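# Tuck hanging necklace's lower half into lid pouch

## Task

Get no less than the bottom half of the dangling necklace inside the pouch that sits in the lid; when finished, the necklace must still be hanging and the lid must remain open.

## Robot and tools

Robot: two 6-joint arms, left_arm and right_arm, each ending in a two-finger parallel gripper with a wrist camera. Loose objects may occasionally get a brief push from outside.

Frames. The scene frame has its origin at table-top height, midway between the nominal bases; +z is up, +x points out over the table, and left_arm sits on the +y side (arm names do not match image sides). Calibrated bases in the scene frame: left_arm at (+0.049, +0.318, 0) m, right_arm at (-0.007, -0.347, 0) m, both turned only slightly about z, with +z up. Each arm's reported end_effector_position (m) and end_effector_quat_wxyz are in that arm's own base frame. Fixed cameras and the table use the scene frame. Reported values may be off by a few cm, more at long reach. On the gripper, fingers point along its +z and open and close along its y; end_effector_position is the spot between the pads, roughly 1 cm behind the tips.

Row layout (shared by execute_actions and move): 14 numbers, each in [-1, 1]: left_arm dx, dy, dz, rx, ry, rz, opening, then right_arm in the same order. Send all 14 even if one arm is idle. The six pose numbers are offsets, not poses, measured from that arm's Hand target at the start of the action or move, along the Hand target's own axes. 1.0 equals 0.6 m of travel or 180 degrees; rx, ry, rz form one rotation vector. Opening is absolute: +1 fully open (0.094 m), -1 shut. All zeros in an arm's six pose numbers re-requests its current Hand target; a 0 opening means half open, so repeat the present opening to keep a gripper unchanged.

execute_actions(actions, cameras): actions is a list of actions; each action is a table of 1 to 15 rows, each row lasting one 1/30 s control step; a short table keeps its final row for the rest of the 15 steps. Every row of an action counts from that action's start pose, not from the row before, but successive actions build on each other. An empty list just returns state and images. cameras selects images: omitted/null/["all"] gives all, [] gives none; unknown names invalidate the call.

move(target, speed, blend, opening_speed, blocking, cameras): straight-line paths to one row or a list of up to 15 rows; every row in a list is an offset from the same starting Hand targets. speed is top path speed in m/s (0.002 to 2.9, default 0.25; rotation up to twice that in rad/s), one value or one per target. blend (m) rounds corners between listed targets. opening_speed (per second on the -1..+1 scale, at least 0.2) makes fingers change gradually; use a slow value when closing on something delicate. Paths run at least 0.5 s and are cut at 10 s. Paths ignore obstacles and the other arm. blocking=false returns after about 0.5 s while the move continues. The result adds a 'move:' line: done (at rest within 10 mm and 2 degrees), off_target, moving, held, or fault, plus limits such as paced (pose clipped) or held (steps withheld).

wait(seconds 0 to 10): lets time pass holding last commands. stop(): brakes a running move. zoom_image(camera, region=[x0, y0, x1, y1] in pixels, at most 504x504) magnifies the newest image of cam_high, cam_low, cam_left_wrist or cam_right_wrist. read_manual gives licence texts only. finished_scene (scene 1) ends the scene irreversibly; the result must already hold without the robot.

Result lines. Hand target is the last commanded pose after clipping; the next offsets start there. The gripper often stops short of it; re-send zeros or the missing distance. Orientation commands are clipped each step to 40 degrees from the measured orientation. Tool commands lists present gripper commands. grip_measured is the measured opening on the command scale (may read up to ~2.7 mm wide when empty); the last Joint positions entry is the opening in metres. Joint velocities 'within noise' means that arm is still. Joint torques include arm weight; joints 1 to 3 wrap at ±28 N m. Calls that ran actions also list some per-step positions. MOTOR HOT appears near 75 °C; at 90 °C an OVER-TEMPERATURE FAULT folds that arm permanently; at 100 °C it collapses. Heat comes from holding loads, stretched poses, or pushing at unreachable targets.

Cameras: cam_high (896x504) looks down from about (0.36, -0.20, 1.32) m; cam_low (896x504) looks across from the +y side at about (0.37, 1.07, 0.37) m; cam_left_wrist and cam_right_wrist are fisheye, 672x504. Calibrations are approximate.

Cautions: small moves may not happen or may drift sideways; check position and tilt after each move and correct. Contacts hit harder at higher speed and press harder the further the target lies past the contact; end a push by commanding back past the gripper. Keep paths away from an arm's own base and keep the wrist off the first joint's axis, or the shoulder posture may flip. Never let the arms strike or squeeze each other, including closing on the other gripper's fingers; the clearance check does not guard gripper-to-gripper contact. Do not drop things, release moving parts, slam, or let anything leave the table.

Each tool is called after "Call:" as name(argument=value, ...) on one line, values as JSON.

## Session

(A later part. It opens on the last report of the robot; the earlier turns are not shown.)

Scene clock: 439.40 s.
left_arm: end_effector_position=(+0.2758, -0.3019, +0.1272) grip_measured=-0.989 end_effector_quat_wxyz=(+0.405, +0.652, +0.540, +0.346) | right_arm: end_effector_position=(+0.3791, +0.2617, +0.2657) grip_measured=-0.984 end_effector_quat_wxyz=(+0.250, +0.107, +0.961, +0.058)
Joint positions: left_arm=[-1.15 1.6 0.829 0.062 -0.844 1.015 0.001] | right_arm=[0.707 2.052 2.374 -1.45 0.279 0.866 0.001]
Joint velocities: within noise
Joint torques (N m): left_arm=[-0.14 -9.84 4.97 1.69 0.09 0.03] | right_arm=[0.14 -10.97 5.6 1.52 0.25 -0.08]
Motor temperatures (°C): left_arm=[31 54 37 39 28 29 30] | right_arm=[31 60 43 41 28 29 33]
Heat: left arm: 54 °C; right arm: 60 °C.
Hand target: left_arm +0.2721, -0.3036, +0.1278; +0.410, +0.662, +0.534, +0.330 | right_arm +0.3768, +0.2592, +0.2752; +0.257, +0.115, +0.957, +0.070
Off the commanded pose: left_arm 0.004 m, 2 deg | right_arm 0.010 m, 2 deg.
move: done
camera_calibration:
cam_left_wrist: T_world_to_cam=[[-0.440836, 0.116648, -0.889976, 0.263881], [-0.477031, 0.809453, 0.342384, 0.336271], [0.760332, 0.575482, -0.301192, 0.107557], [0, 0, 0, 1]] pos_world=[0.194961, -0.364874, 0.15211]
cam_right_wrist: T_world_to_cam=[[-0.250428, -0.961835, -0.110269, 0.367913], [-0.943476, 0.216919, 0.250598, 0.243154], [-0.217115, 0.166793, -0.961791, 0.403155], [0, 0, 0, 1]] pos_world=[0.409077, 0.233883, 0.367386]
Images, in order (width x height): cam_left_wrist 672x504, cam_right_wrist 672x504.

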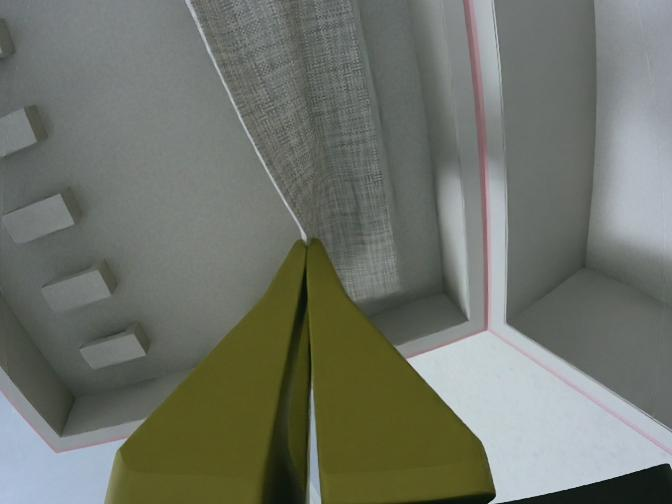

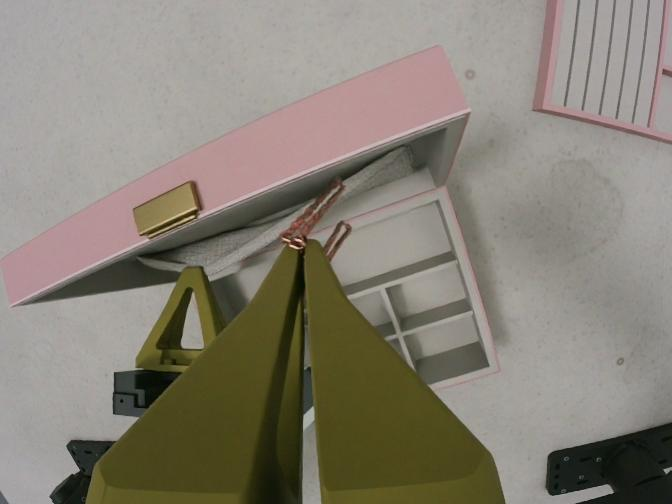

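Call:
move(target=[0.0029,0.0003,0.0006,0,-0.0497,0.0248,-1,0,0,0,0,0,0,-1], speed=0.06, cameras=["cam_left_wrist","cam_right_wrist"])

Call:
zoom_image(camera="cam_right_wrist", region=[100, 100, 460, 380])

Scene clock: 441.73 s.
left_arm: end_effector_position=(+0.2775, -0.3006, +0.1284) grip_measured=-0.989 end_effector_quat_wxyz=(+0.434, +0.695, +0.484, +0.307) | right_arm: end_effector_position=(+0.3791, +0.2617, +0.2657) grip_measured=-0.984 end_effector_quat_wxyz=(+0.250, +0.107, +0.961, +0.058)
Joint positions: left_arm=[-1.081 1.513 0.715 0.222 -0.647 1.205 0.001] | right_arm=[0.707 2.052 2.374 -1.45 0.279 0.866 0.001]
Joint velocities: within noise
Joint torques (N m): left_arm=[-0.05 -8.62 4.81 1.91 0.23 0.01] | right_arm=[0.13 -10.99 5.57 1.51 0.26 -0.08]
Motor temperatures (°C): left_arm=[31 54 37 40 28 29 30] | right_arm=[31 60 43 42 28 29 33]
Heat: left arm: 54 °C; right arm: 60 °C.
Hand target: left_arm +0.2728, -0.3020, +0.1279; +0.437, +0.706, +0.474, +0.293 | right_arm +0.3768, +0.2592, +0.2752; +0.257, +0.115, +0.957, +0.070
Off the commanded pose: left_arm 0.005 m, 2 deg | right_arm 0.010 m, 2 deg.
move: done
camera_calibration:
cam_left_wrist: T_world_to_cam=[[-0.418253, 0.186382, -0.889003, 0.280114], [-0.329942, 0.880697, 0.33987, 0.316606], [0.846288, 0.435471, -0.306859, 0.0406731], [0, 0, 0, 1]] pos_world=[0.187199, -0.348754, 0.153898]
cam_right_wrist: T_world_to_cam=[[-0.250428, -0.961835, -0.110269, 0.367913], [-0.943476, 0.216919, 0.250598, 0.243154], [-0.217115, 0.166793, -0.961791, 0.403155], [0, 0, 0, 1]] pos_world=[0.409077, 0.233883, 0.367386]
Images, in order (width x height): cam_left_wrist 672x504, cam_right_wrist 672x504.

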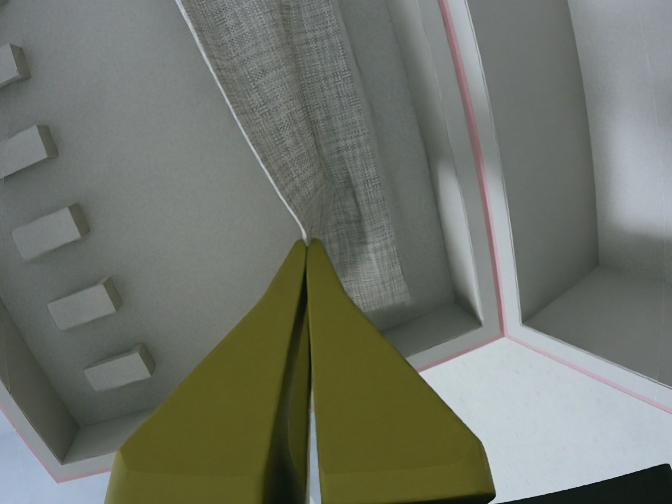

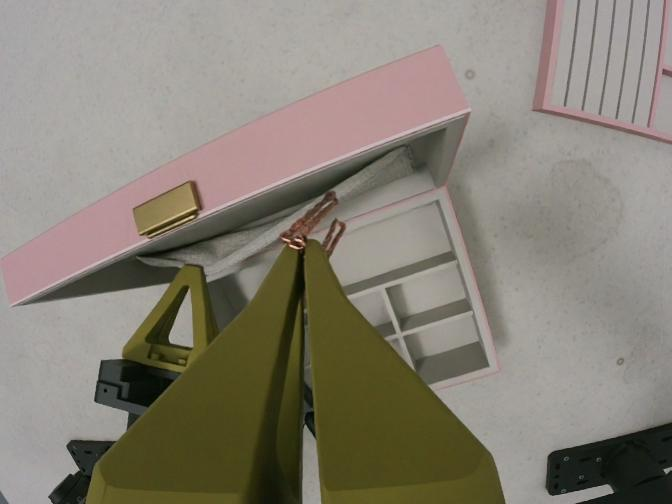

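Scaled by 1.400 from the camera's 672x504 image, which has a finer 960x720 frame.

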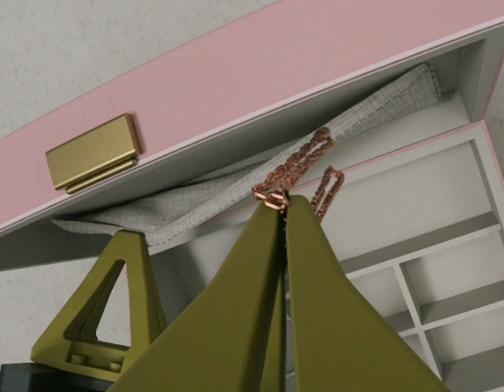

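Call:
move(target=[0.0023,0.0003,0.0005,0,-0.0497,0.0248,-1,0,0,0,0,0,0,-1], speed=0.06, cameras=["cam_left_wrist","cam_high"])

Scene clock: 445.03 s.
left_arm: end_effector_position=(+0.2797, -0.2996, +0.1294) grip_measured=-0.989 end_effector_quat_wxyz=(+0.459, +0.734, +0.423, +0.267) | right_arm: end_effector_position=(+0.3791, +0.2617, +0.2657) grip_measured=-0.984 end_effector_quat_wxyz=(+0.250, +0.107, +0.961, +0.058)
Joint positions: left_arm=[-0.992 1.451 0.641 0.312 -0.42 1.358 0.001] | right_arm=[0.707 2.052 2.374 -1.45 0.279 0.866 0.001]
Joint velocities: within noise
Joint torques (N m): left_arm=[-0.23 -8.16 4.86 1.93 0.24 0.14] | right_arm=[0.16 -10.97 5.6 1.51 0.26 -0.08]
Motor temperatures (°C): left_arm=[31 54 37 40 28 29 30] | right_arm=[31 60 43 42 28 29 33]
Heat: left arm: 54 °C; right arm: 60 °C.
Hand target: left_arm +0.2737, -0.3009, +0.1279; +0.461, +0.744, +0.411, +0.254 | right_arm +0.3768, +0.2592, +0.2752; +0.257, +0.115, +0.957, +0.070
Off the commanded pose: left_arm 0.006 m, 2 deg | right_arm 0.010 m, 2 deg.
move: done
camera_calibration:
cam_left_wrist: T_world_to_cam=[[-0.381792, 0.254028, -0.888653, 0.291717], [-0.173248, 0.924775, 0.338786, 0.285629], [0.907866, 0.283303, -0.309062, -0.0238603], [0, 0, 0, 1]] pos_world=[0.182522, -0.331487, 0.155094]
Images, in order (width x height): cam_high 896x504, cam_left_wrist 672x504.

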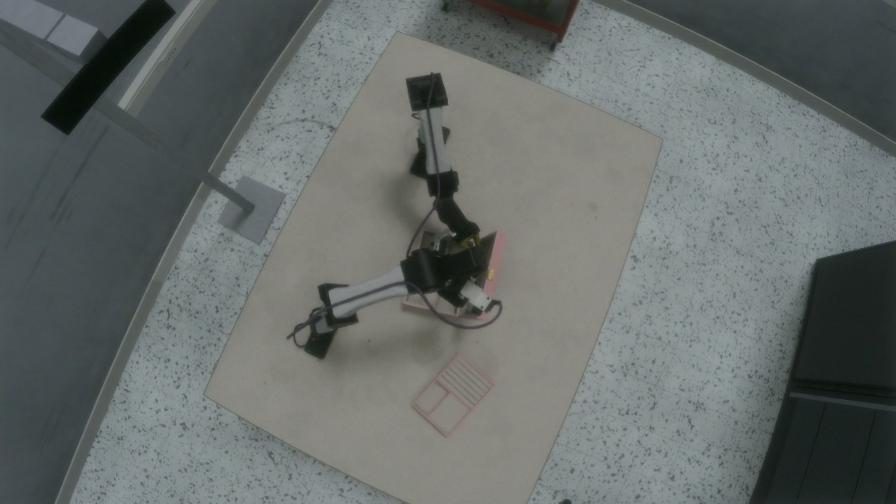

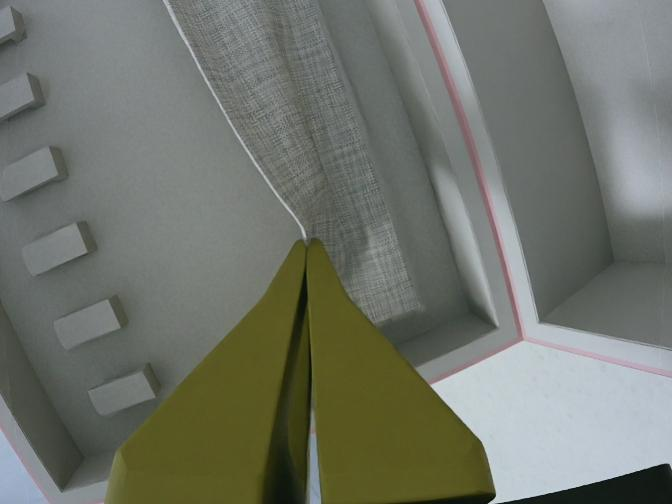

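Call:
move(target=[0,0,0,0,0,0,-1,0.0905,0.1001,0.0562,0,0,0,-1], speed=0.06, cameras=["cam_left_wrist","cam_right_wrist"])

Scene clock: 449.23 s.
left_arm: end_effector_position=(+0.2796, -0.2998, +0.1295) grip_measured=-0.989 end_effector_quat_wxyz=(+0.459, +0.734, +0.422, +0.267) | right_arm: end_effector_position=(+0.3543, +0.3291, +0.2351) grip_measured=-0.984 end_effector_quat_wxyz=(+0.252, +0.108, +0.959, +0.070)
Joint positions: left_arm=[-0.992 1.451 0.641 0.313 -0.42 1.359 0.001] | right_arm=[0.865 2.124 2.349 -1.377 0.334 1.018 0.001]
Joint velocities: within noise
Joint torques (N m): left_arm=[-0.21 -7.82 4.9 1.97 0.22 0.08] | right_arm=[0.49 -7.9 8.62 1.45 0.45 -0.08]
Motor temperatures (°C): left_arm=[31 53 37 41 28 29 30] | right_arm=[31 60 43 41 29 29 33]
Heat: left arm: 53 °C; right arm: 60 °C.
Hand target: left_arm +0.2737, -0.3009, +0.1280; +0.461, +0.744, +0.411, +0.254 | right_arm +0.3592, +0.3336, +0.2320; +0.257, +0.115, +0.957, +0.070
Off the commanded pose: left_arm 0.006 m, 2 deg | right_arm 0.007 m, 1 deg.
move: done
camera_calibration:
cam_left_wrist: T_world_to_cam=[[-0.380933, 0.254471, -0.888895, 0.291822], [-0.172443, 0.924959, 0.338695, 0.2856], [0.90838, 0.282303, -0.308465, -0.02423], [0, 0, 0, 1]] pos_world=[0.182424, -0.331588, 0.155194]
cam_right_wrist: T_world_to_cam=[[-0.24593, -0.95996, -0.134143, 0.426564], [-0.946125, 0.207669, 0.248439, 0.217296], [-0.210634, 0.188015, -0.959314, 0.347269], [0, 0, 0, 1]] pos_world=[0.383641, 0.299067, 0.336376]
Images, in order (width x height): cam_left_wrist 672x504, cam_right_wrist 672x504.

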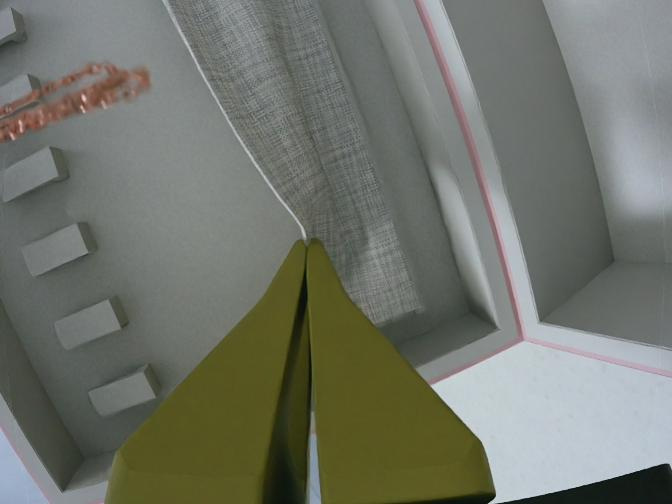

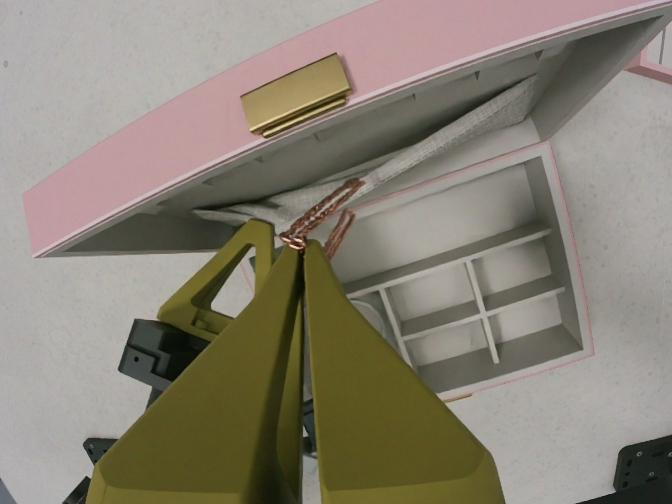

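Call:
move(target=[0,0,0,0,0,0,-1,-0.0167,0.0095,0.0192,0,0,0,-1], speed=0.04, cameras=["cam_left_wrist","cam_right_wrist"])

Scene clock: 451.13 s.
left_arm: end_effector_position=(+0.2796, -0.2998, +0.1295) grip_measured=-0.989 end_effector_quat_wxyz=(+0.459, +0.735, +0.422, +0.267) | right_arm: end_effector_position=(+0.3716, +0.3377, +0.2356) grip_measured=-0.984 end_effector_quat_wxyz=(+0.262, +0.118, +0.954, +0.081)
Joint positions: left_arm=[-0.992 1.451 0.641 0.313 -0.419 1.359 0.001] | right_arm=[0.85 2.195 2.454 -1.378 0.335 1.019 0.001]
Joint velocities: within noise
Joint torques (N m): left_arm=[-0.27 -7.9 4.98 1.92 0.23 0.12] | right_arm=[0.01 -8.08 8.61 1.32 0.34 -0.29]
Motor temperatures (°C): left_arm=[31 52 37 41 28 29 30] | right_arm=[31 59 43 41 29 29 33]
Heat: left arm: 52 °C; right arm: 59 °C.
Hand target: left_arm +0.2737, -0.3010, +0.1280; +0.461, +0.744, +0.411, +0.254 | right_arm +0.3746, +0.3373, +0.2282; +0.257, +0.115, +0.957, +0.070
Off the commanded pose: left_arm 0.006 m, 2 deg | right_arm 0.008 m, 1 deg.
move: done
camera_calibration:
cam_left_wrist: T_world_to_cam=[[-0.381023, 0.254567, -0.888829, 0.291822], [-0.171995, 0.925051, 0.338672, 0.285535], [0.908427, 0.281915, -0.308681, -0.0242434], [0, 0, 0, 1]] pos_world=[0.182325, -0.331589, 0.155194]
cam_right_wrist: T_world_to_cam=[[-0.25794, -0.952287, -0.163144, 0.447736], [-0.948053, 0.216933, 0.23267, 0.23311], [-0.186177, 0.214684, -0.958775, 0.331531], [0, 0, 0, 1]] pos_world=[0.398213, 0.30463, 0.336672]
Images, in order (width x height): cam_left_wrist 672x504, cam_right_wrist 672x504.

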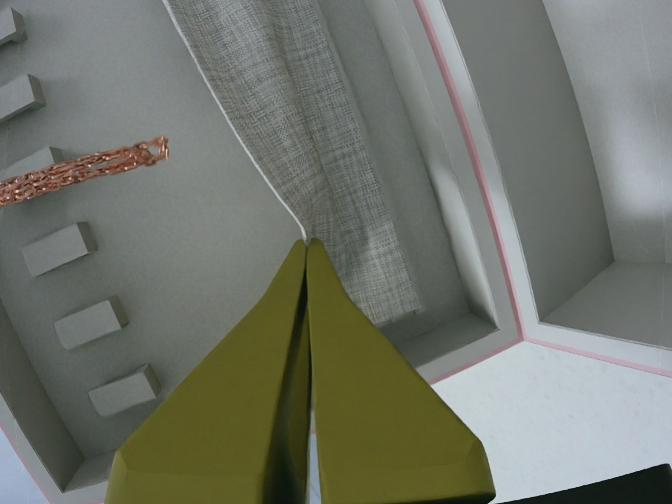

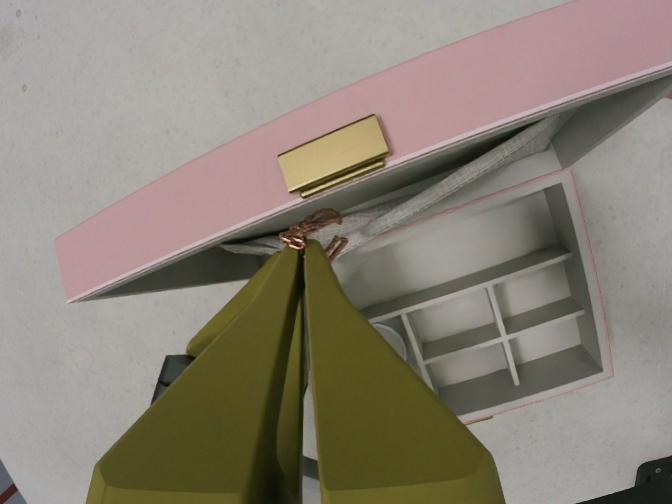

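Call:
wait(seconds=1, cameras=["cam_left_wrist"])

Scene clock: 452.33 s.
left_arm: end_effector_position=(+0.2796, -0.2998, +0.1295) grip_measured=-0.989 end_effector_quat_wxyz=(+0.459, +0.735, +0.422, +0.267) | right_arm: end_effector_position=(+0.3714, +0.3375, +0.2355) grip_measured=-0.984 end_effector_quat_wxyz=(+0.261, +0.118, +0.955, +0.080)
Joint positions: left_arm=[-0.992 1.451 0.641 0.313 -0.419 1.359 0.001] | right_arm=[0.85 2.195 2.454 -1.38 0.335 1.019 0.001]
Joint velocities: within noise
Joint torques (N m): left_arm=[-0.2 -8.03 4.75 2 0.2 0.11] | right_arm=[-0.02 -8.09 8.59 1.29 0.35 -0.29]
Motor temperatures (°C): left_arm=[31 52 37 41 28 29 30] | right_arm=[31 59 43 41 29 29 33]
Heat: left arm: 52 °C; right arm: 59 °C.
Hand target: left_arm +0.2737, -0.3010, +0.1280; +0.461, +0.744, +0.411, +0.254 | right_arm +0.3746, +0.3373, +0.2281; +0.257, +0.115, +0.957, +0.070
Tool commands: left_gripper/opening=-1.0 right_gripper/opening=-1.0
Off the commanded pose: left_arm 0.006 m, 2 deg | right_arm 0.008 m, 1 deg.
wait: 1.00 s; at rest from the start
camera_calibration:
cam_left_wrist: T_world_to_cam=[[-0.381023, 0.254567, -0.888829, 0.291822], [-0.171995, 0.925051, 0.338672, 0.285535], [0.908427, 0.281915, -0.308681, -0.0242434], [0, 0, 0, 1]] pos_world=[0.182325, -0.331589, 0.155194]
Images, in order (width x height): cam_left_wrist 672x504.

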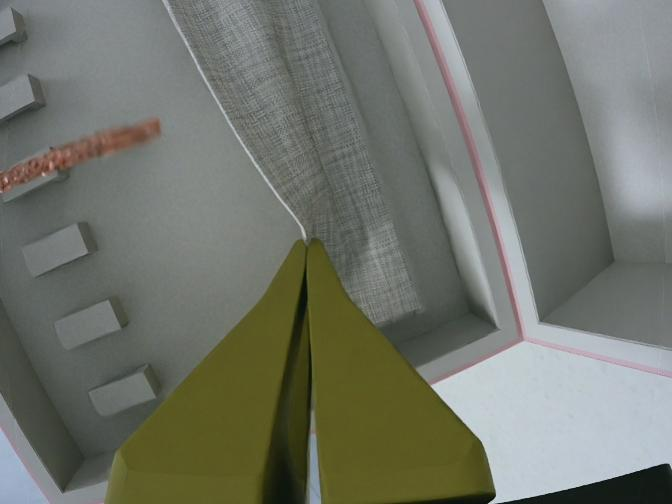

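Call:
wait(seconds=2.5, cameras=["cam_left_wrist"])

Call:
zoom_image(camera="cam_left_wrist", region=[0, 0, 320, 260])

Scene clock: 455.00 s.
left_arm: end_effector_position=(+0.2796, -0.2998, +0.1295) grip_measured=-0.989 end_effector_quat_wxyz=(+0.459, +0.735, +0.422, +0.267) | right_arm: end_effector_position=(+0.3714, +0.3375, +0.2355) grip_measured=-0.984 end_effector_quat_wxyz=(+0.261, +0.118, +0.955, +0.080)
Joint positions: left_arm=[-0.992 1.451 0.641 0.313 -0.419 1.359 0.001] | right_arm=[0.85 2.195 2.454 -1.38 0.335 1.019 0.001]
Joint velocities: within noise
Joint torques (N m): left_arm=[-0.36 -8.03 4.83 2 0.26 0.06] | right_arm=[-0.01 -8.08 8.58 1.29 0.35 -0.29]
Motor temperatures (°C): left_arm=[31 52 37 42 28 29 30] | right_arm=[31 59 43 41 29 29 33]
Heat: left arm: 52 °C; right arm: 59 °C.
Hand target: left_arm +0.2737, -0.3009, +0.1280; +0.461, +0.744, +0.411, +0.254 | right_arm +0.3746, +0.3373, +0.2281; +0.257, +0.115, +0.957, +0.070
Tool commands: left_gripper/opening=-1.0 right_gripper/opening=-1.0
Off the commanded pose: left_arm 0.006 m, 2 deg | right_arm 0.008 m, 1 deg.
wait: 2.50 s; at rest from the start
camera_calibration:
cam_left_wrist: T_world_to_cam=[[-0.380865, 0.254851, -0.888816, 0.291797], [-0.171946, 0.924977, 0.338899, 0.2855], [0.908502, 0.281903, -0.30847, -0.0243249], [0, 0, 0, 1]] pos_world=[0.182325, -0.331588, 0.155095]
Images, in order (width x height): cam_left_wrist 672x504.

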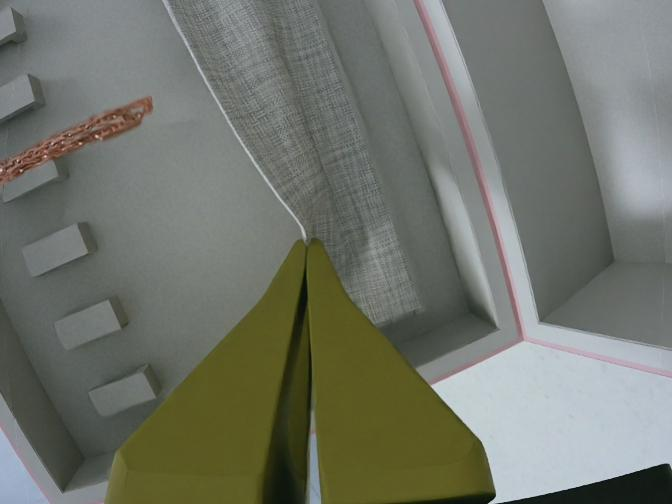

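Scaled by 1.575 from the camera's 672x504 image, which has a finer 960x720 frame.

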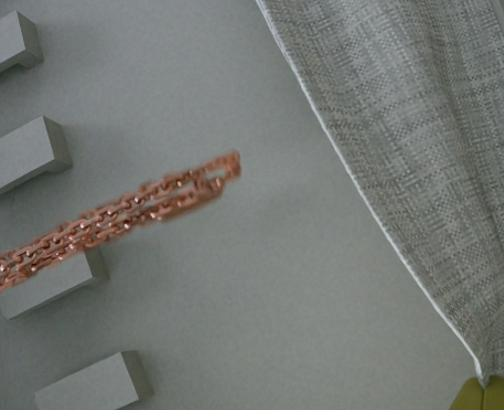

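Call:
move(target=[0,0,0,0,0,0,-1,0.0197,-0.0152,0.0400,0,0,0,-1], speed=0.03, cameras=["cam_left_wrist","cam_right_wrist"])

Call:
zoom_image(camera="cam_left_wrist", region=[0, 0, 360, 300])

Scene clock: 457.30 s.
left_arm: end_effector_position=(+0.2796, -0.2998, +0.1295) grip_measured=-0.989 end_effector_quat_wxyz=(+0.459, +0.735, +0.422, +0.267) | right_arm: end_effector_position=(+0.3752, +0.3368, +0.1832) grip_measured=-0.984 end_effector_quat_wxyz=(+0.245, +0.117, +0.961, +0.056)
Joint positions: left_arm=[-0.992 1.451 0.641 0.313 -0.419 1.359 0.001] | right_arm=[0.844 2.17 2.212 -1.222 0.335 1.018 0.001]
Joint velocities: within noise
Joint torques (N m): left_arm=[-0.23 -7.86 4.88 2 0.24 0.08] | right_arm=[-0.06 -13.34 6.24 1.38 0.33 -0.34]
Motor temperatures (°C): left_arm=[31 51 37 42 28 29 30] | right_arm=[31 59 43 41 29 29 33]
Heat: left arm: 51 °C; right arm: 59 °C.
Hand target: left_arm +0.2737, -0.3009, +0.1279; +0.461, +0.744, +0.411, +0.254 | right_arm +0.3752, +0.3333, +0.2001; +0.257, +0.115, +0.957, +0.070
Off the commanded pose: left_arm 0.006 m, 2 deg | right_arm 0.017 m, 2 deg.
move: off_target (right_arm)
camera_calibration:
cam_left_wrist: T_world_to_cam=[[-0.380865, 0.254851, -0.888816, 0.291797], [-0.171946, 0.924977, 0.338899, 0.2855], [0.908502, 0.281903, -0.30847, -0.0243249], [0, 0, 0, 1]] pos_world=[0.182325, -0.331588, 0.155095]
cam_right_wrist: T_world_to_cam=[[-0.269352, -0.956855, -0.108981, 0.435256], [-0.936744, 0.234049, 0.260253, 0.233842], [-0.223518, 0.172187, -0.95937, 0.310621], [0, 0, 0, 1]] pos_world=[0.405717, 0.308262, 0.284577]
Images, in order (width x height): cam_left_wrist 672x504, cam_right_wrist 672x504.

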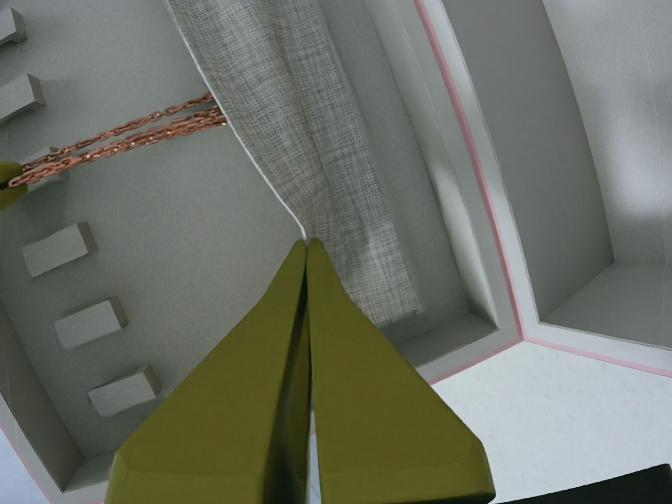

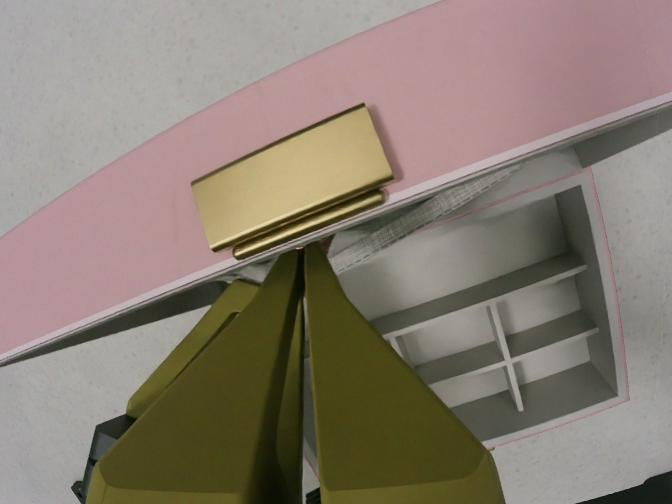

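Scaled by 1.400 from the camera's 672x504 image, which has a finer 960x720 frame.

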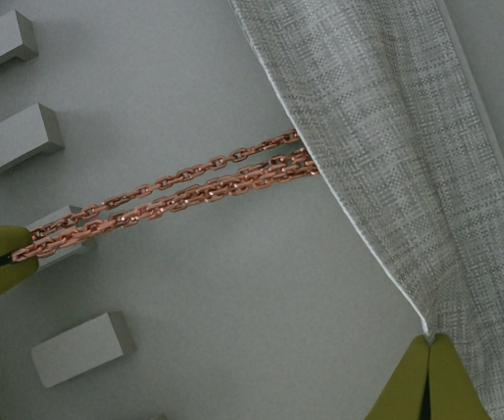

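Call:
move(target=[0,0,0,0,0,0,-1,0.0087,-0.0089,0.0126,0,0,0,-1], speed=0.03, cameras=["cam_left_wrist","cam_right_wrist"])

Call:
zoom_image(camera="cam_left_wrist", region=[0, 0, 360, 300])

Scene clock: 458.80 s.
left_arm: end_effector_position=(+0.2796, -0.2998, +0.1295) grip_measured=-0.989 end_effector_quat_wxyz=(+0.459, +0.735, +0.422, +0.267) | right_arm: end_effector_position=(+0.3736, +0.3334, +0.1736) grip_measured=-0.984 end_effector_quat_wxyz=(+0.246, +0.117, +0.961, +0.056)
Joint positions: left_arm=[-0.992 1.451 0.641 0.313 -0.419 1.359 0.001] | right_arm=[0.842 2.135 2.117 -1.161 0.335 1.016 0.001]
Joint velocities: within noise
Joint torques (N m): left_arm=[-0.25 -7.97 4.86 1.95 0.24 0.06] | right_arm=[-0.09 -13.2 6.32 1.39 0.32 -0.35]
Motor temperatures (°C): left_arm=[31 51 37 42 28 29 30] | right_arm=[31 60 43 41 29 29 33]
Heat: left arm: 51 °C; right arm: 60 °C.
Hand target: left_arm +0.2737, -0.3009, +0.1279; +0.461, +0.744, +0.411, +0.254 | right_arm +0.3737, +0.3300, +0.1902; +0.257, +0.115, +0.957, +0.070
Off the commanded pose: left_arm 0.006 m, 2 deg | right_arm 0.017 m, 2 deg.
move: off_target (right_arm)
camera_calibration:
cam_left_wrist: T_world_to_cam=[[-0.380865, 0.254851, -0.888816, 0.291797], [-0.171946, 0.924977, 0.338899, 0.2855], [0.908502, 0.281903, -0.30847, -0.0243249], [0, 0, 0, 1]] pos_world=[0.182325, -0.331588, 0.155095]
cam_right_wrist: T_world_to_cam=[[-0.26945, -0.956786, -0.109349, 0.430531], [-0.937004, 0.234264, 0.259123, 0.235885], [-0.222309, 0.172281, -0.959634, 0.301285], [0, 0, 0, 1]] pos_world=[0.40401, 0.304761, 0.275078]
Images, in order (width x height): cam_left_wrist 672x504, cam_right_wrist 672x504.

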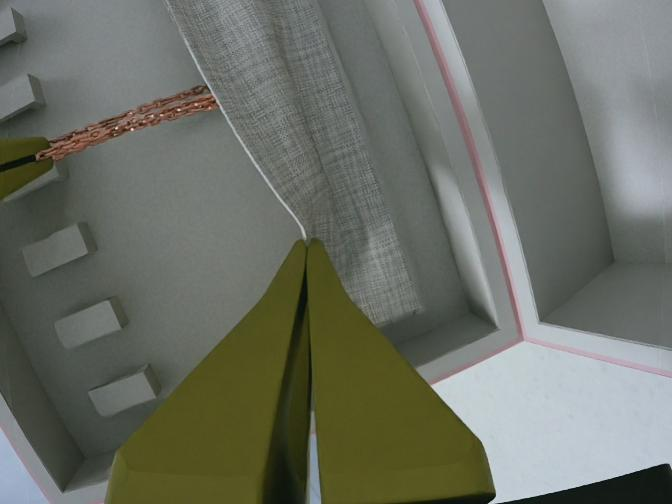

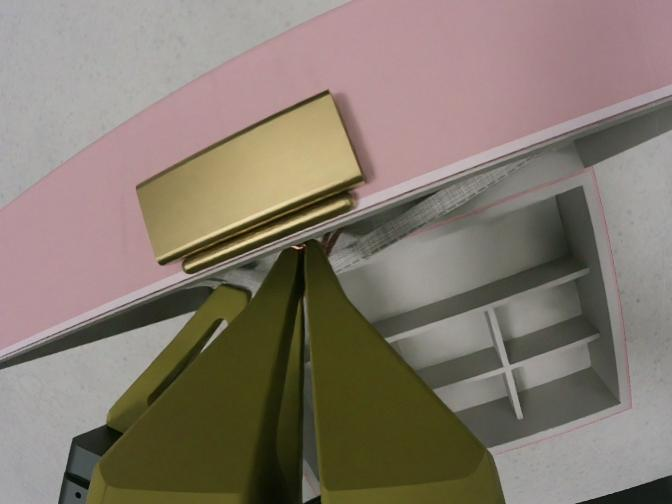

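Scaled by 1.400 from the camera's 672x504 image, which has a finer 960x720 frame.

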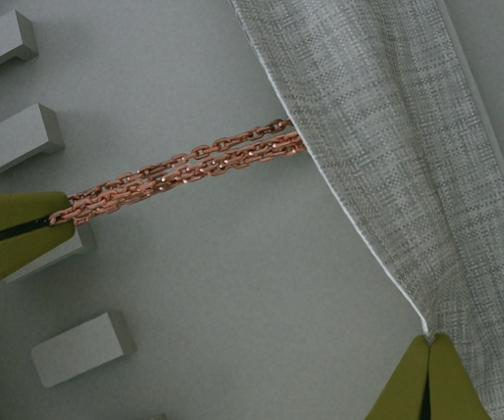

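Call:
move(target=[0,0,0,0,0,0,-1,0.0098,-0.0040,0.0112,0,0,0,-1], speed=0.03, cameras=["cam_left_wrist","cam_right_wrist"])

Call:
zoom_image(camera="cam_left_wrist", region=[0, 0, 360, 300])

Scene clock: 460.60 s.
left_arm: end_effector_position=(+0.2796, -0.2998, +0.1295) grip_measured=-0.989 end_effector_quat_wxyz=(+0.459, +0.735, +0.422, +0.267) | right_arm: end_effector_position=(+0.3723, +0.3319, +0.1647) grip_measured=-0.984 end_effector_quat_wxyz=(+0.246, +0.117, +0.961, +0.055)
Joint positions: left_arm=[-0.992 1.451 0.641 0.313 -0.419 1.359 0.001] | right_arm=[0.842 2.117 2.052 -1.115 0.335 1.016 0.001]
Joint velocities: within noise
Joint torques (N m): left_arm=[-0.16 -7.82 4.93 1.91 0.22 0.09] | right_arm=[0.16 -13.14 6.41 1.39 0.34 -0.31]
Motor temperatures (°C): left_arm=[31 51 36 42 28 29 30] | right_arm=[31 60 43 41 29 29 33]
Heat: left arm: 51 °C; right arm: 60 °C.
Hand target: left_arm +0.2737, -0.3009, +0.1279; +0.461, +0.744, +0.411, +0.254 | right_arm +0.3717, +0.3297, +0.1810; +0.257, +0.115, +0.957, +0.070
Off the commanded pose: left_arm 0.006 m, 2 deg | right_arm 0.017 m, 2 deg.
move: off_target (right_arm)
camera_calibration:
cam_left_wrist: T_world_to_cam=[[-0.380865, 0.254851, -0.888816, 0.291797], [-0.171946, 0.924977, 0.338899, 0.2855], [0.908502, 0.281903, -0.30847, -0.0243249], [0, 0, 0, 1]] pos_world=[0.182325, -0.331588, 0.155095]
cam_right_wrist: T_world_to_cam=[[-0.269516, -0.956851, -0.108613, 0.427712], [-0.93686, 0.234429, 0.259492, 0.237123], [-0.222833, 0.171693, -0.959618, 0.292986], [0, 0, 0, 1]] pos_world=[0.402713, 0.303364, 0.266078]
Images, in order (width x height): cam_left_wrist 672x504, cam_right_wrist 672x504.

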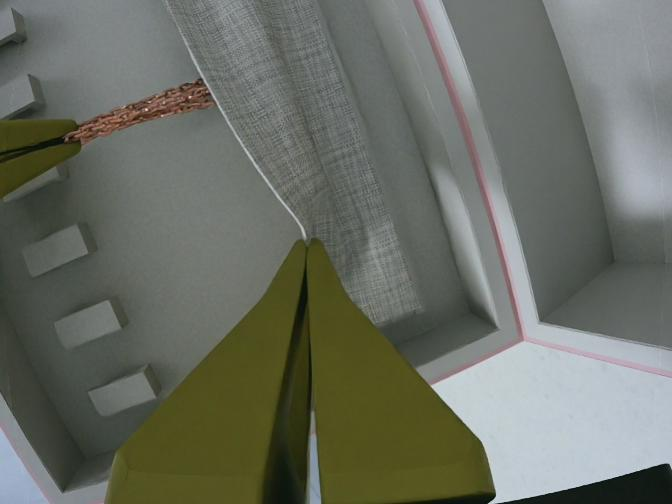

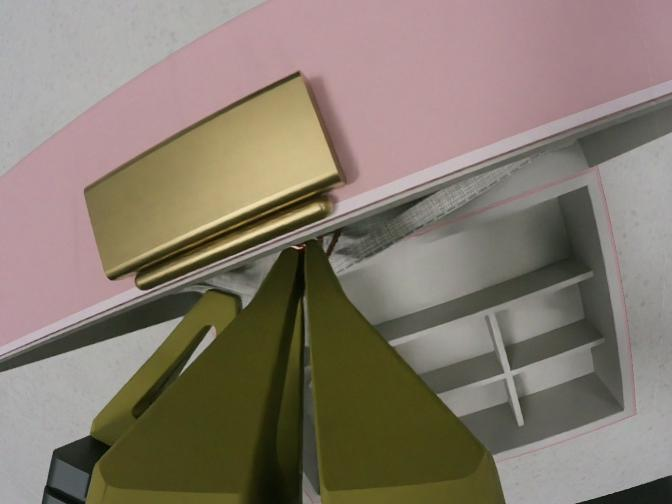

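Scaled by 1.400 from the camera's 672x504 image, which has a finer 960x720 frame.

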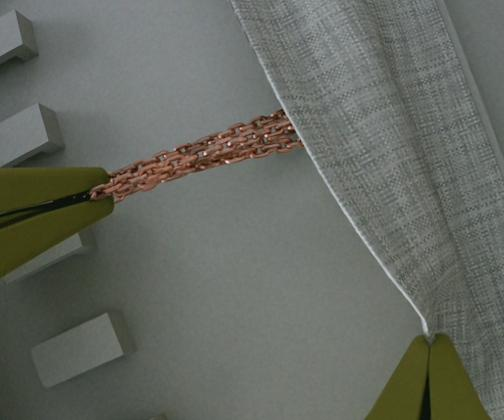

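Call:
move(target=[0,0,0,0,0,0,-1,0,0,0,0,0,0,-0.78], opening_speed=0.2, cameras=["cam_left_wrist","cam_right_wrist"])

Call:
zoom_image(camera="cam_left_wrist", region=[0, 0, 360, 300])

Scene clock: 462.43 s.
left_arm: end_effector_position=(+0.2796, -0.2998, +0.1295) grip_measured=-0.989 end_effector_quat_wxyz=(+0.459, +0.735, +0.422, +0.267) | right_arm: end_effector_position=(+0.3726, +0.3322, +0.1649) grip_measured=-0.782 end_effector_quat_wxyz=(+0.246, +0.117, +0.961, +0.056)
Joint positions: left_arm=[-0.992 1.451 0.641 0.313 -0.419 1.359 0.001] | right_arm=[0.842 2.117 2.052 -1.113 0.335 1.016 0.01]
Joint velocities: within noise
Joint torques (N m): left_arm=[0.02 -7.83 4.83 1.95 0.23 0.11] | right_arm=[0.16 -13.09 6.45 1.39 0.33 -0.32]
Motor temperatures (°C): left_arm=[31 50 36 42 28 29 30] | right_arm=[31 61 43 41 29 29 33]
Heat: left arm: 50 °C; right arm: 61 °C.
Hand target: left_arm +0.2737, -0.3009, +0.1279; +0.461, +0.744, +0.411, +0.254 | right_arm +0.3717, +0.3298, +0.1810; +0.257, +0.115, +0.957, +0.070
Off the commanded pose: left_arm 0.006 m, 2 deg | right_arm 0.016 m, 2 deg.
move: off_target (right_arm)
camera_calibration:
cam_left_wrist: T_world_to_cam=[[-0.380865, 0.254851, -0.888816, 0.291797], [-0.171946, 0.924977, 0.338899, 0.2855], [0.908502, 0.281903, -0.30847, -0.0243249], [0, 0, 0, 1]] pos_world=[0.182325, -0.331588, 0.155095]
cam_right_wrist: T_world_to_cam=[[-0.269388, -0.956689, -0.110346, 0.428303], [-0.937187, 0.234065, 0.258639, 0.237583], [-0.221609, 0.173089, -0.959651, 0.292257], [0, 0, 0, 1]] pos_world=[0.402806, 0.303557, 0.266278]
Images, in order (width x height): cam_left_wrist 672x504, cam_right_wrist 672x504.

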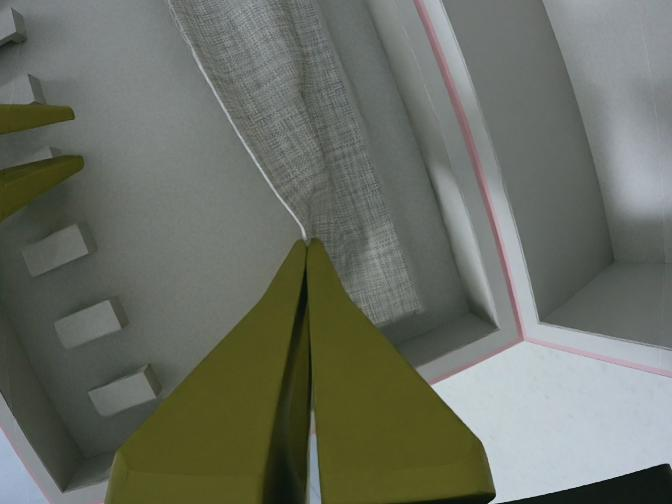

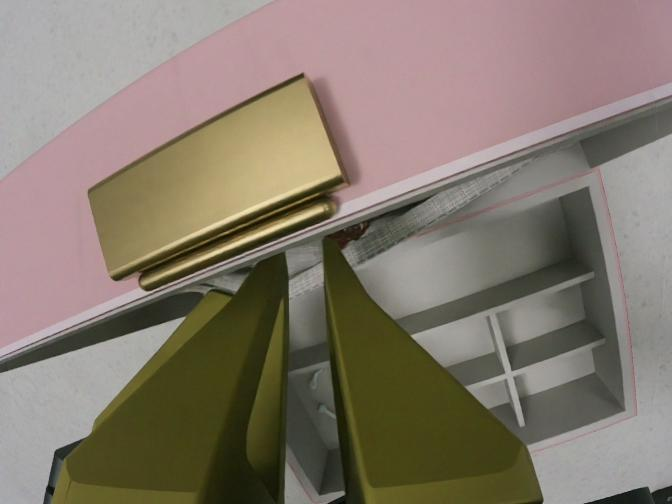

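Scaled by 1.400 from the camera's 672x504 image, which has a finer 960x720 frame.

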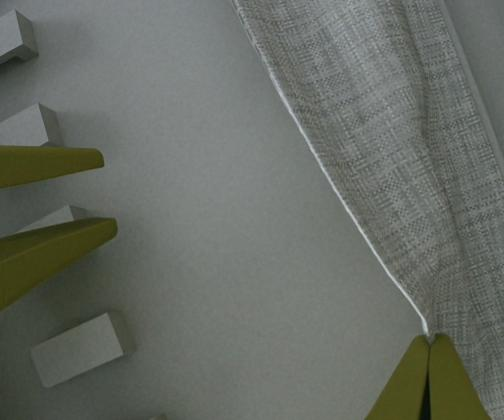

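Call:
zoom_image(camera="cam_right_wrist", region=[260, 160, 480, 320])

Scaled by 2.291 from the camera's 672x504 image, which has a finer 960x720 frame.

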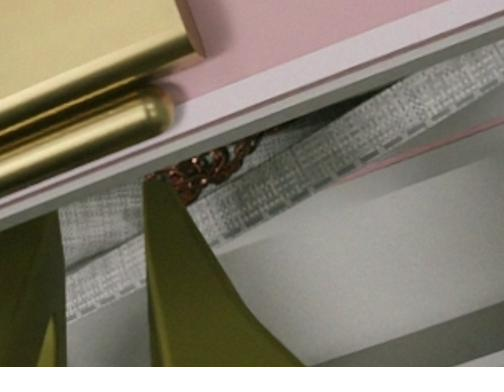

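Call:
move(target=[[0,0,0,0,0,0,-1,0.0132,-0.0055,-0.0086,0,0,0,-0.78],[0,0,0,0,0,0,-1,-0.0238,0.0095,-0.0818,0,0,0,-0.78]], speed=0.05, cameras=["cam_left_wrist","cam_right_wrist"])

Call:
zoom_image(camera="cam_right_wrist", region=[200, 140, 500, 360])

Scene clock: 466.03 s.
left_arm: end_effector_position=(+0.2796, -0.2998, +0.1295) grip_measured=-0.989 end_effector_quat_wxyz=(+0.459, +0.735, +0.422, +0.267) | right_arm: end_effector_position=(+0.3597, +0.3258, +0.2374) grip_measured=-0.782 end_effector_quat_wxyz=(+0.261, +0.115, +0.955, +0.079)
Joint positions: left_arm=[-0.992 1.451 0.641 0.313 -0.419 1.359 0.001] | right_arm=[0.853 2.094 2.298 -1.327 0.335 1.016 0.01]
Joint velocities: within noise
Joint torques (N m): left_arm=[-0.21 -7.94 5 1.99 0.27 0.08] | right_arm=[0.7 -7.72 8.66 1.3 0.39 -0.14]
Motor temperatures (°C): left_arm=[31 50 36 42 28 29 30] | right_arm=[31 62 43 41 29 29 33]
Heat: left arm: 50 °C; right arm: 62 °C.
Hand target: left_arm +0.2737, -0.3009, +0.1279; +0.461, +0.744, +0.411, +0.254 | right_arm +0.3599, +0.3279, +0.2311; +0.257, +0.115, +0.957, +0.070
Off the commanded pose: left_arm 0.006 m, 2 deg | right_arm 0.007 m, 1 deg.
move: done
camera_calibration:
cam_left_wrist: T_world_to_cam=[[-0.380865, 0.254851, -0.888816, 0.291797], [-0.171946, 0.924977, 0.338899, 0.2855], [0.908502, 0.281903, -0.30847, -0.0243249], [0, 0, 0, 1]] pos_world=[0.182325, -0.331588, 0.155095]
cam_right_wrist: T_world_to_cam=[[-0.254029, -0.954126, -0.158471, 0.431767], [-0.948484, 0.213674, 0.233926, 0.224828], [-0.189334, 0.209731, -0.959253, 0.336454], [0, 0, 0, 1]] pos_world=[0.386629, 0.293355, 0.338574]
Images, in order (width x height): cam_left_wrist 672x504, cam_right_wrist 672x504.

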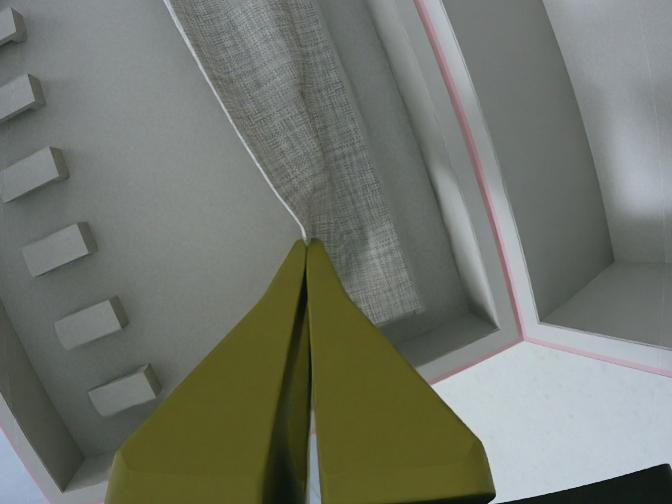

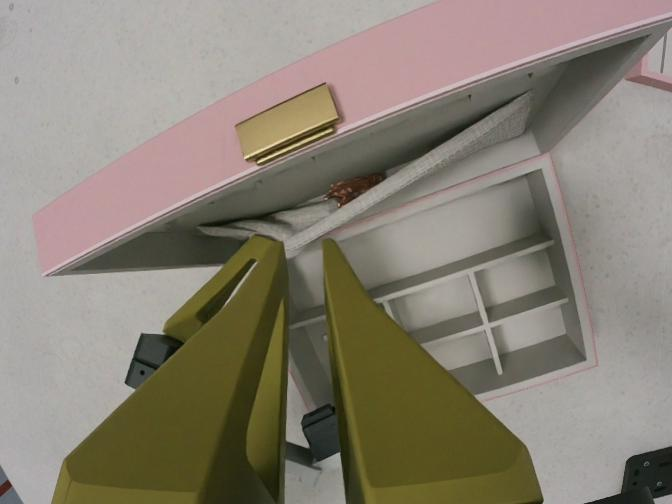

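Scaled by 1.680 from the camera's 672x504 image, which has a finer 960x720 frame.

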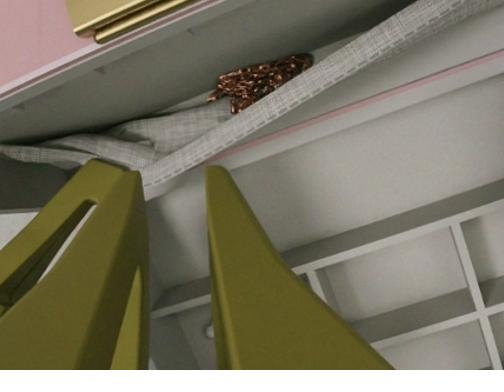

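Call:
wait(seconds=0.3, cameras=["cam_high","cam_low","cam_right_wrist"])

Call:
zoom_image(camera="cam_high", region=[420, 210, 540, 330])

Call:
zoom_image(camera="cam_right_wrist", region=[280, 120, 460, 240])

Scene clock: 466.57 s.
left_arm: end_effector_position=(+0.2796, -0.2998, +0.1295) grip_measured=-0.989 end_effector_quat_wxyz=(+0.459, +0.735, +0.422, +0.267) | right_arm: end_effector_position=(+0.3596, +0.3256, +0.2373) grip_measured=-0.782 end_effector_quat_wxyz=(+0.261, +0.115, +0.955, +0.079)
Joint positions: left_arm=[-0.992 1.451 0.641 0.313 -0.419 1.359 0.001] | right_arm=[0.853 2.094 2.298 -1.328 0.335 1.016 0.01]
Joint velocities: within noise
Joint torques (N m): left_arm=[-0.16 -7.92 4.98 1.96 0.26 0.06] | right_arm=[0.69 -7.71 8.66 1.27 0.4 -0.15]
Motor temperatures (°C): left_arm=[31 50 36 42 28 29 30] | right_arm=[31 62 43 41 29 29 33]
Heat: left arm: 50 °C; right arm: 62 °C.
Hand target: left_arm +0.2737, -0.3009, +0.1279; +0.461, +0.744, +0.411, +0.254 | right_arm +0.3599, +0.3279, +0.2311; +0.257, +0.115, +0.957, +0.070
Tool commands: left_gripper/opening=-1.0 right_gripper/opening=-0.78
Off the commanded pose: left_arm 0.006 m, 2 deg | right_arm 0.007 m, 1 deg.
wait: 0.30 s; at rest from the start
camera_calibration:
cam_right_wrist: T_world_to_cam=[[-0.254077, -0.954216, -0.157848, 0.431493], [-0.94837, 0.213761, 0.234307, 0.224676], [-0.189838, 0.209231, -0.959262, 0.336724], [0, 0, 0, 1]] pos_world=[0.386632, 0.293258, 0.338474]
Images, in order (width x height): cam_high 896x504, cam_low 896x504, cam_right_wrist 672x504.

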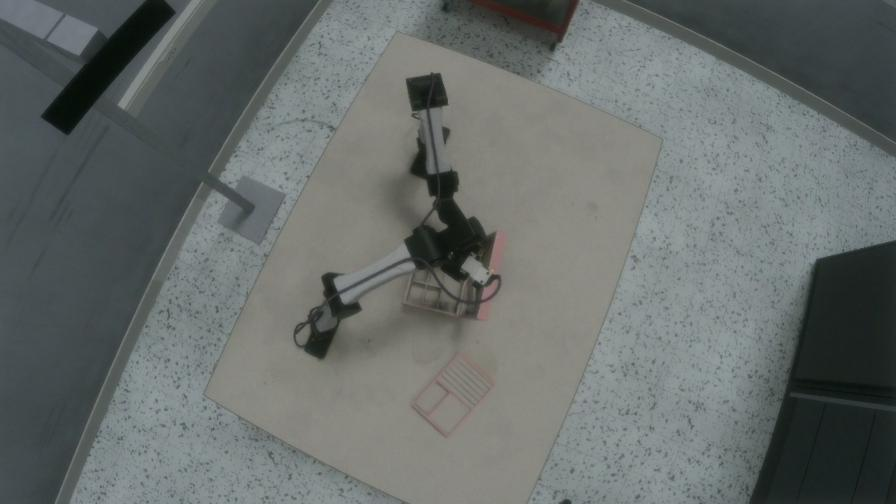

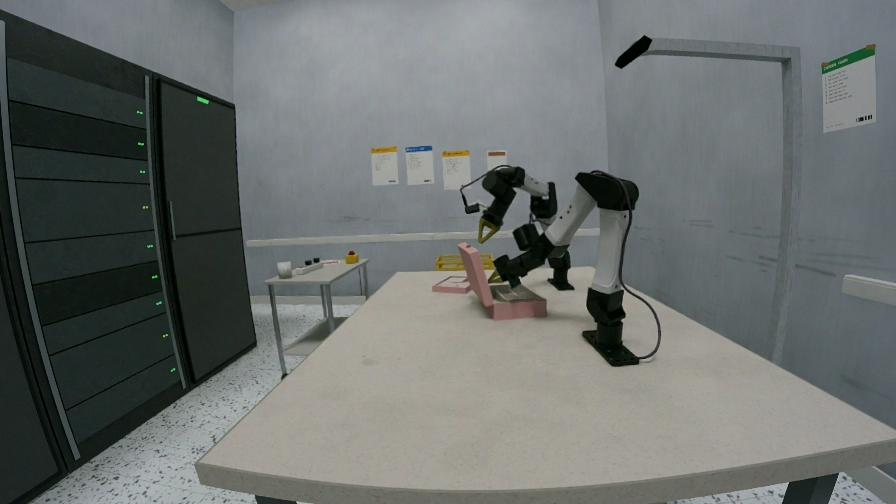

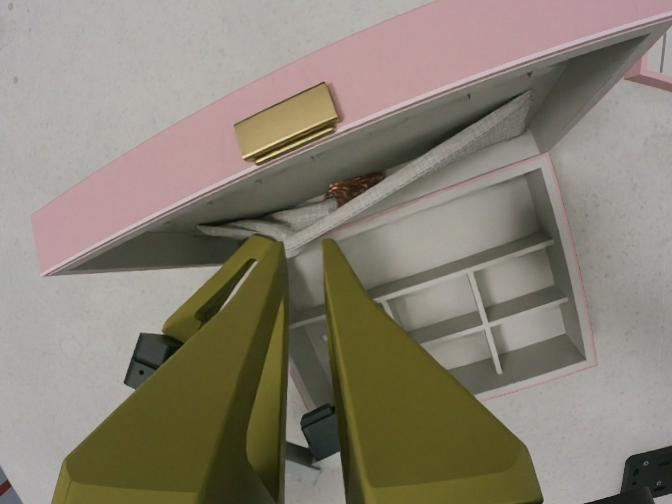

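Scaled by 4.200.

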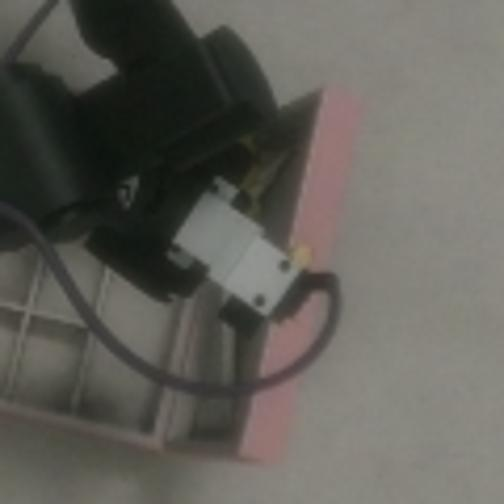

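Scaled by 2.800 from the camera's 672x504 image, which has a finer 960x720 frame.

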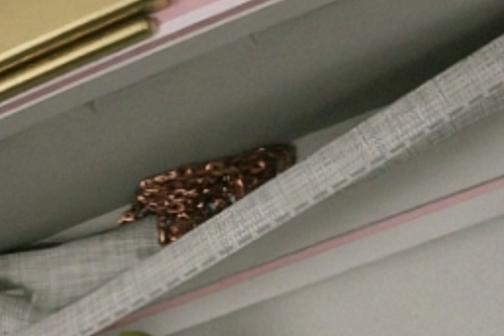

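Call:
zoom_image(camera="cam_right_wrist", region=[340, 80, 460, 200])

Scaled by 4.200 from the camera's 672x504 image, which has a finer 960x720 frame.

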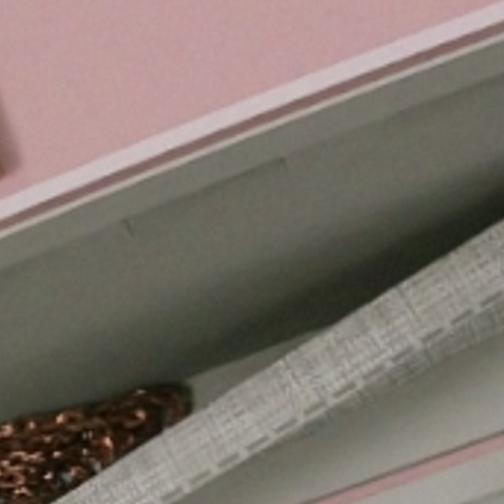

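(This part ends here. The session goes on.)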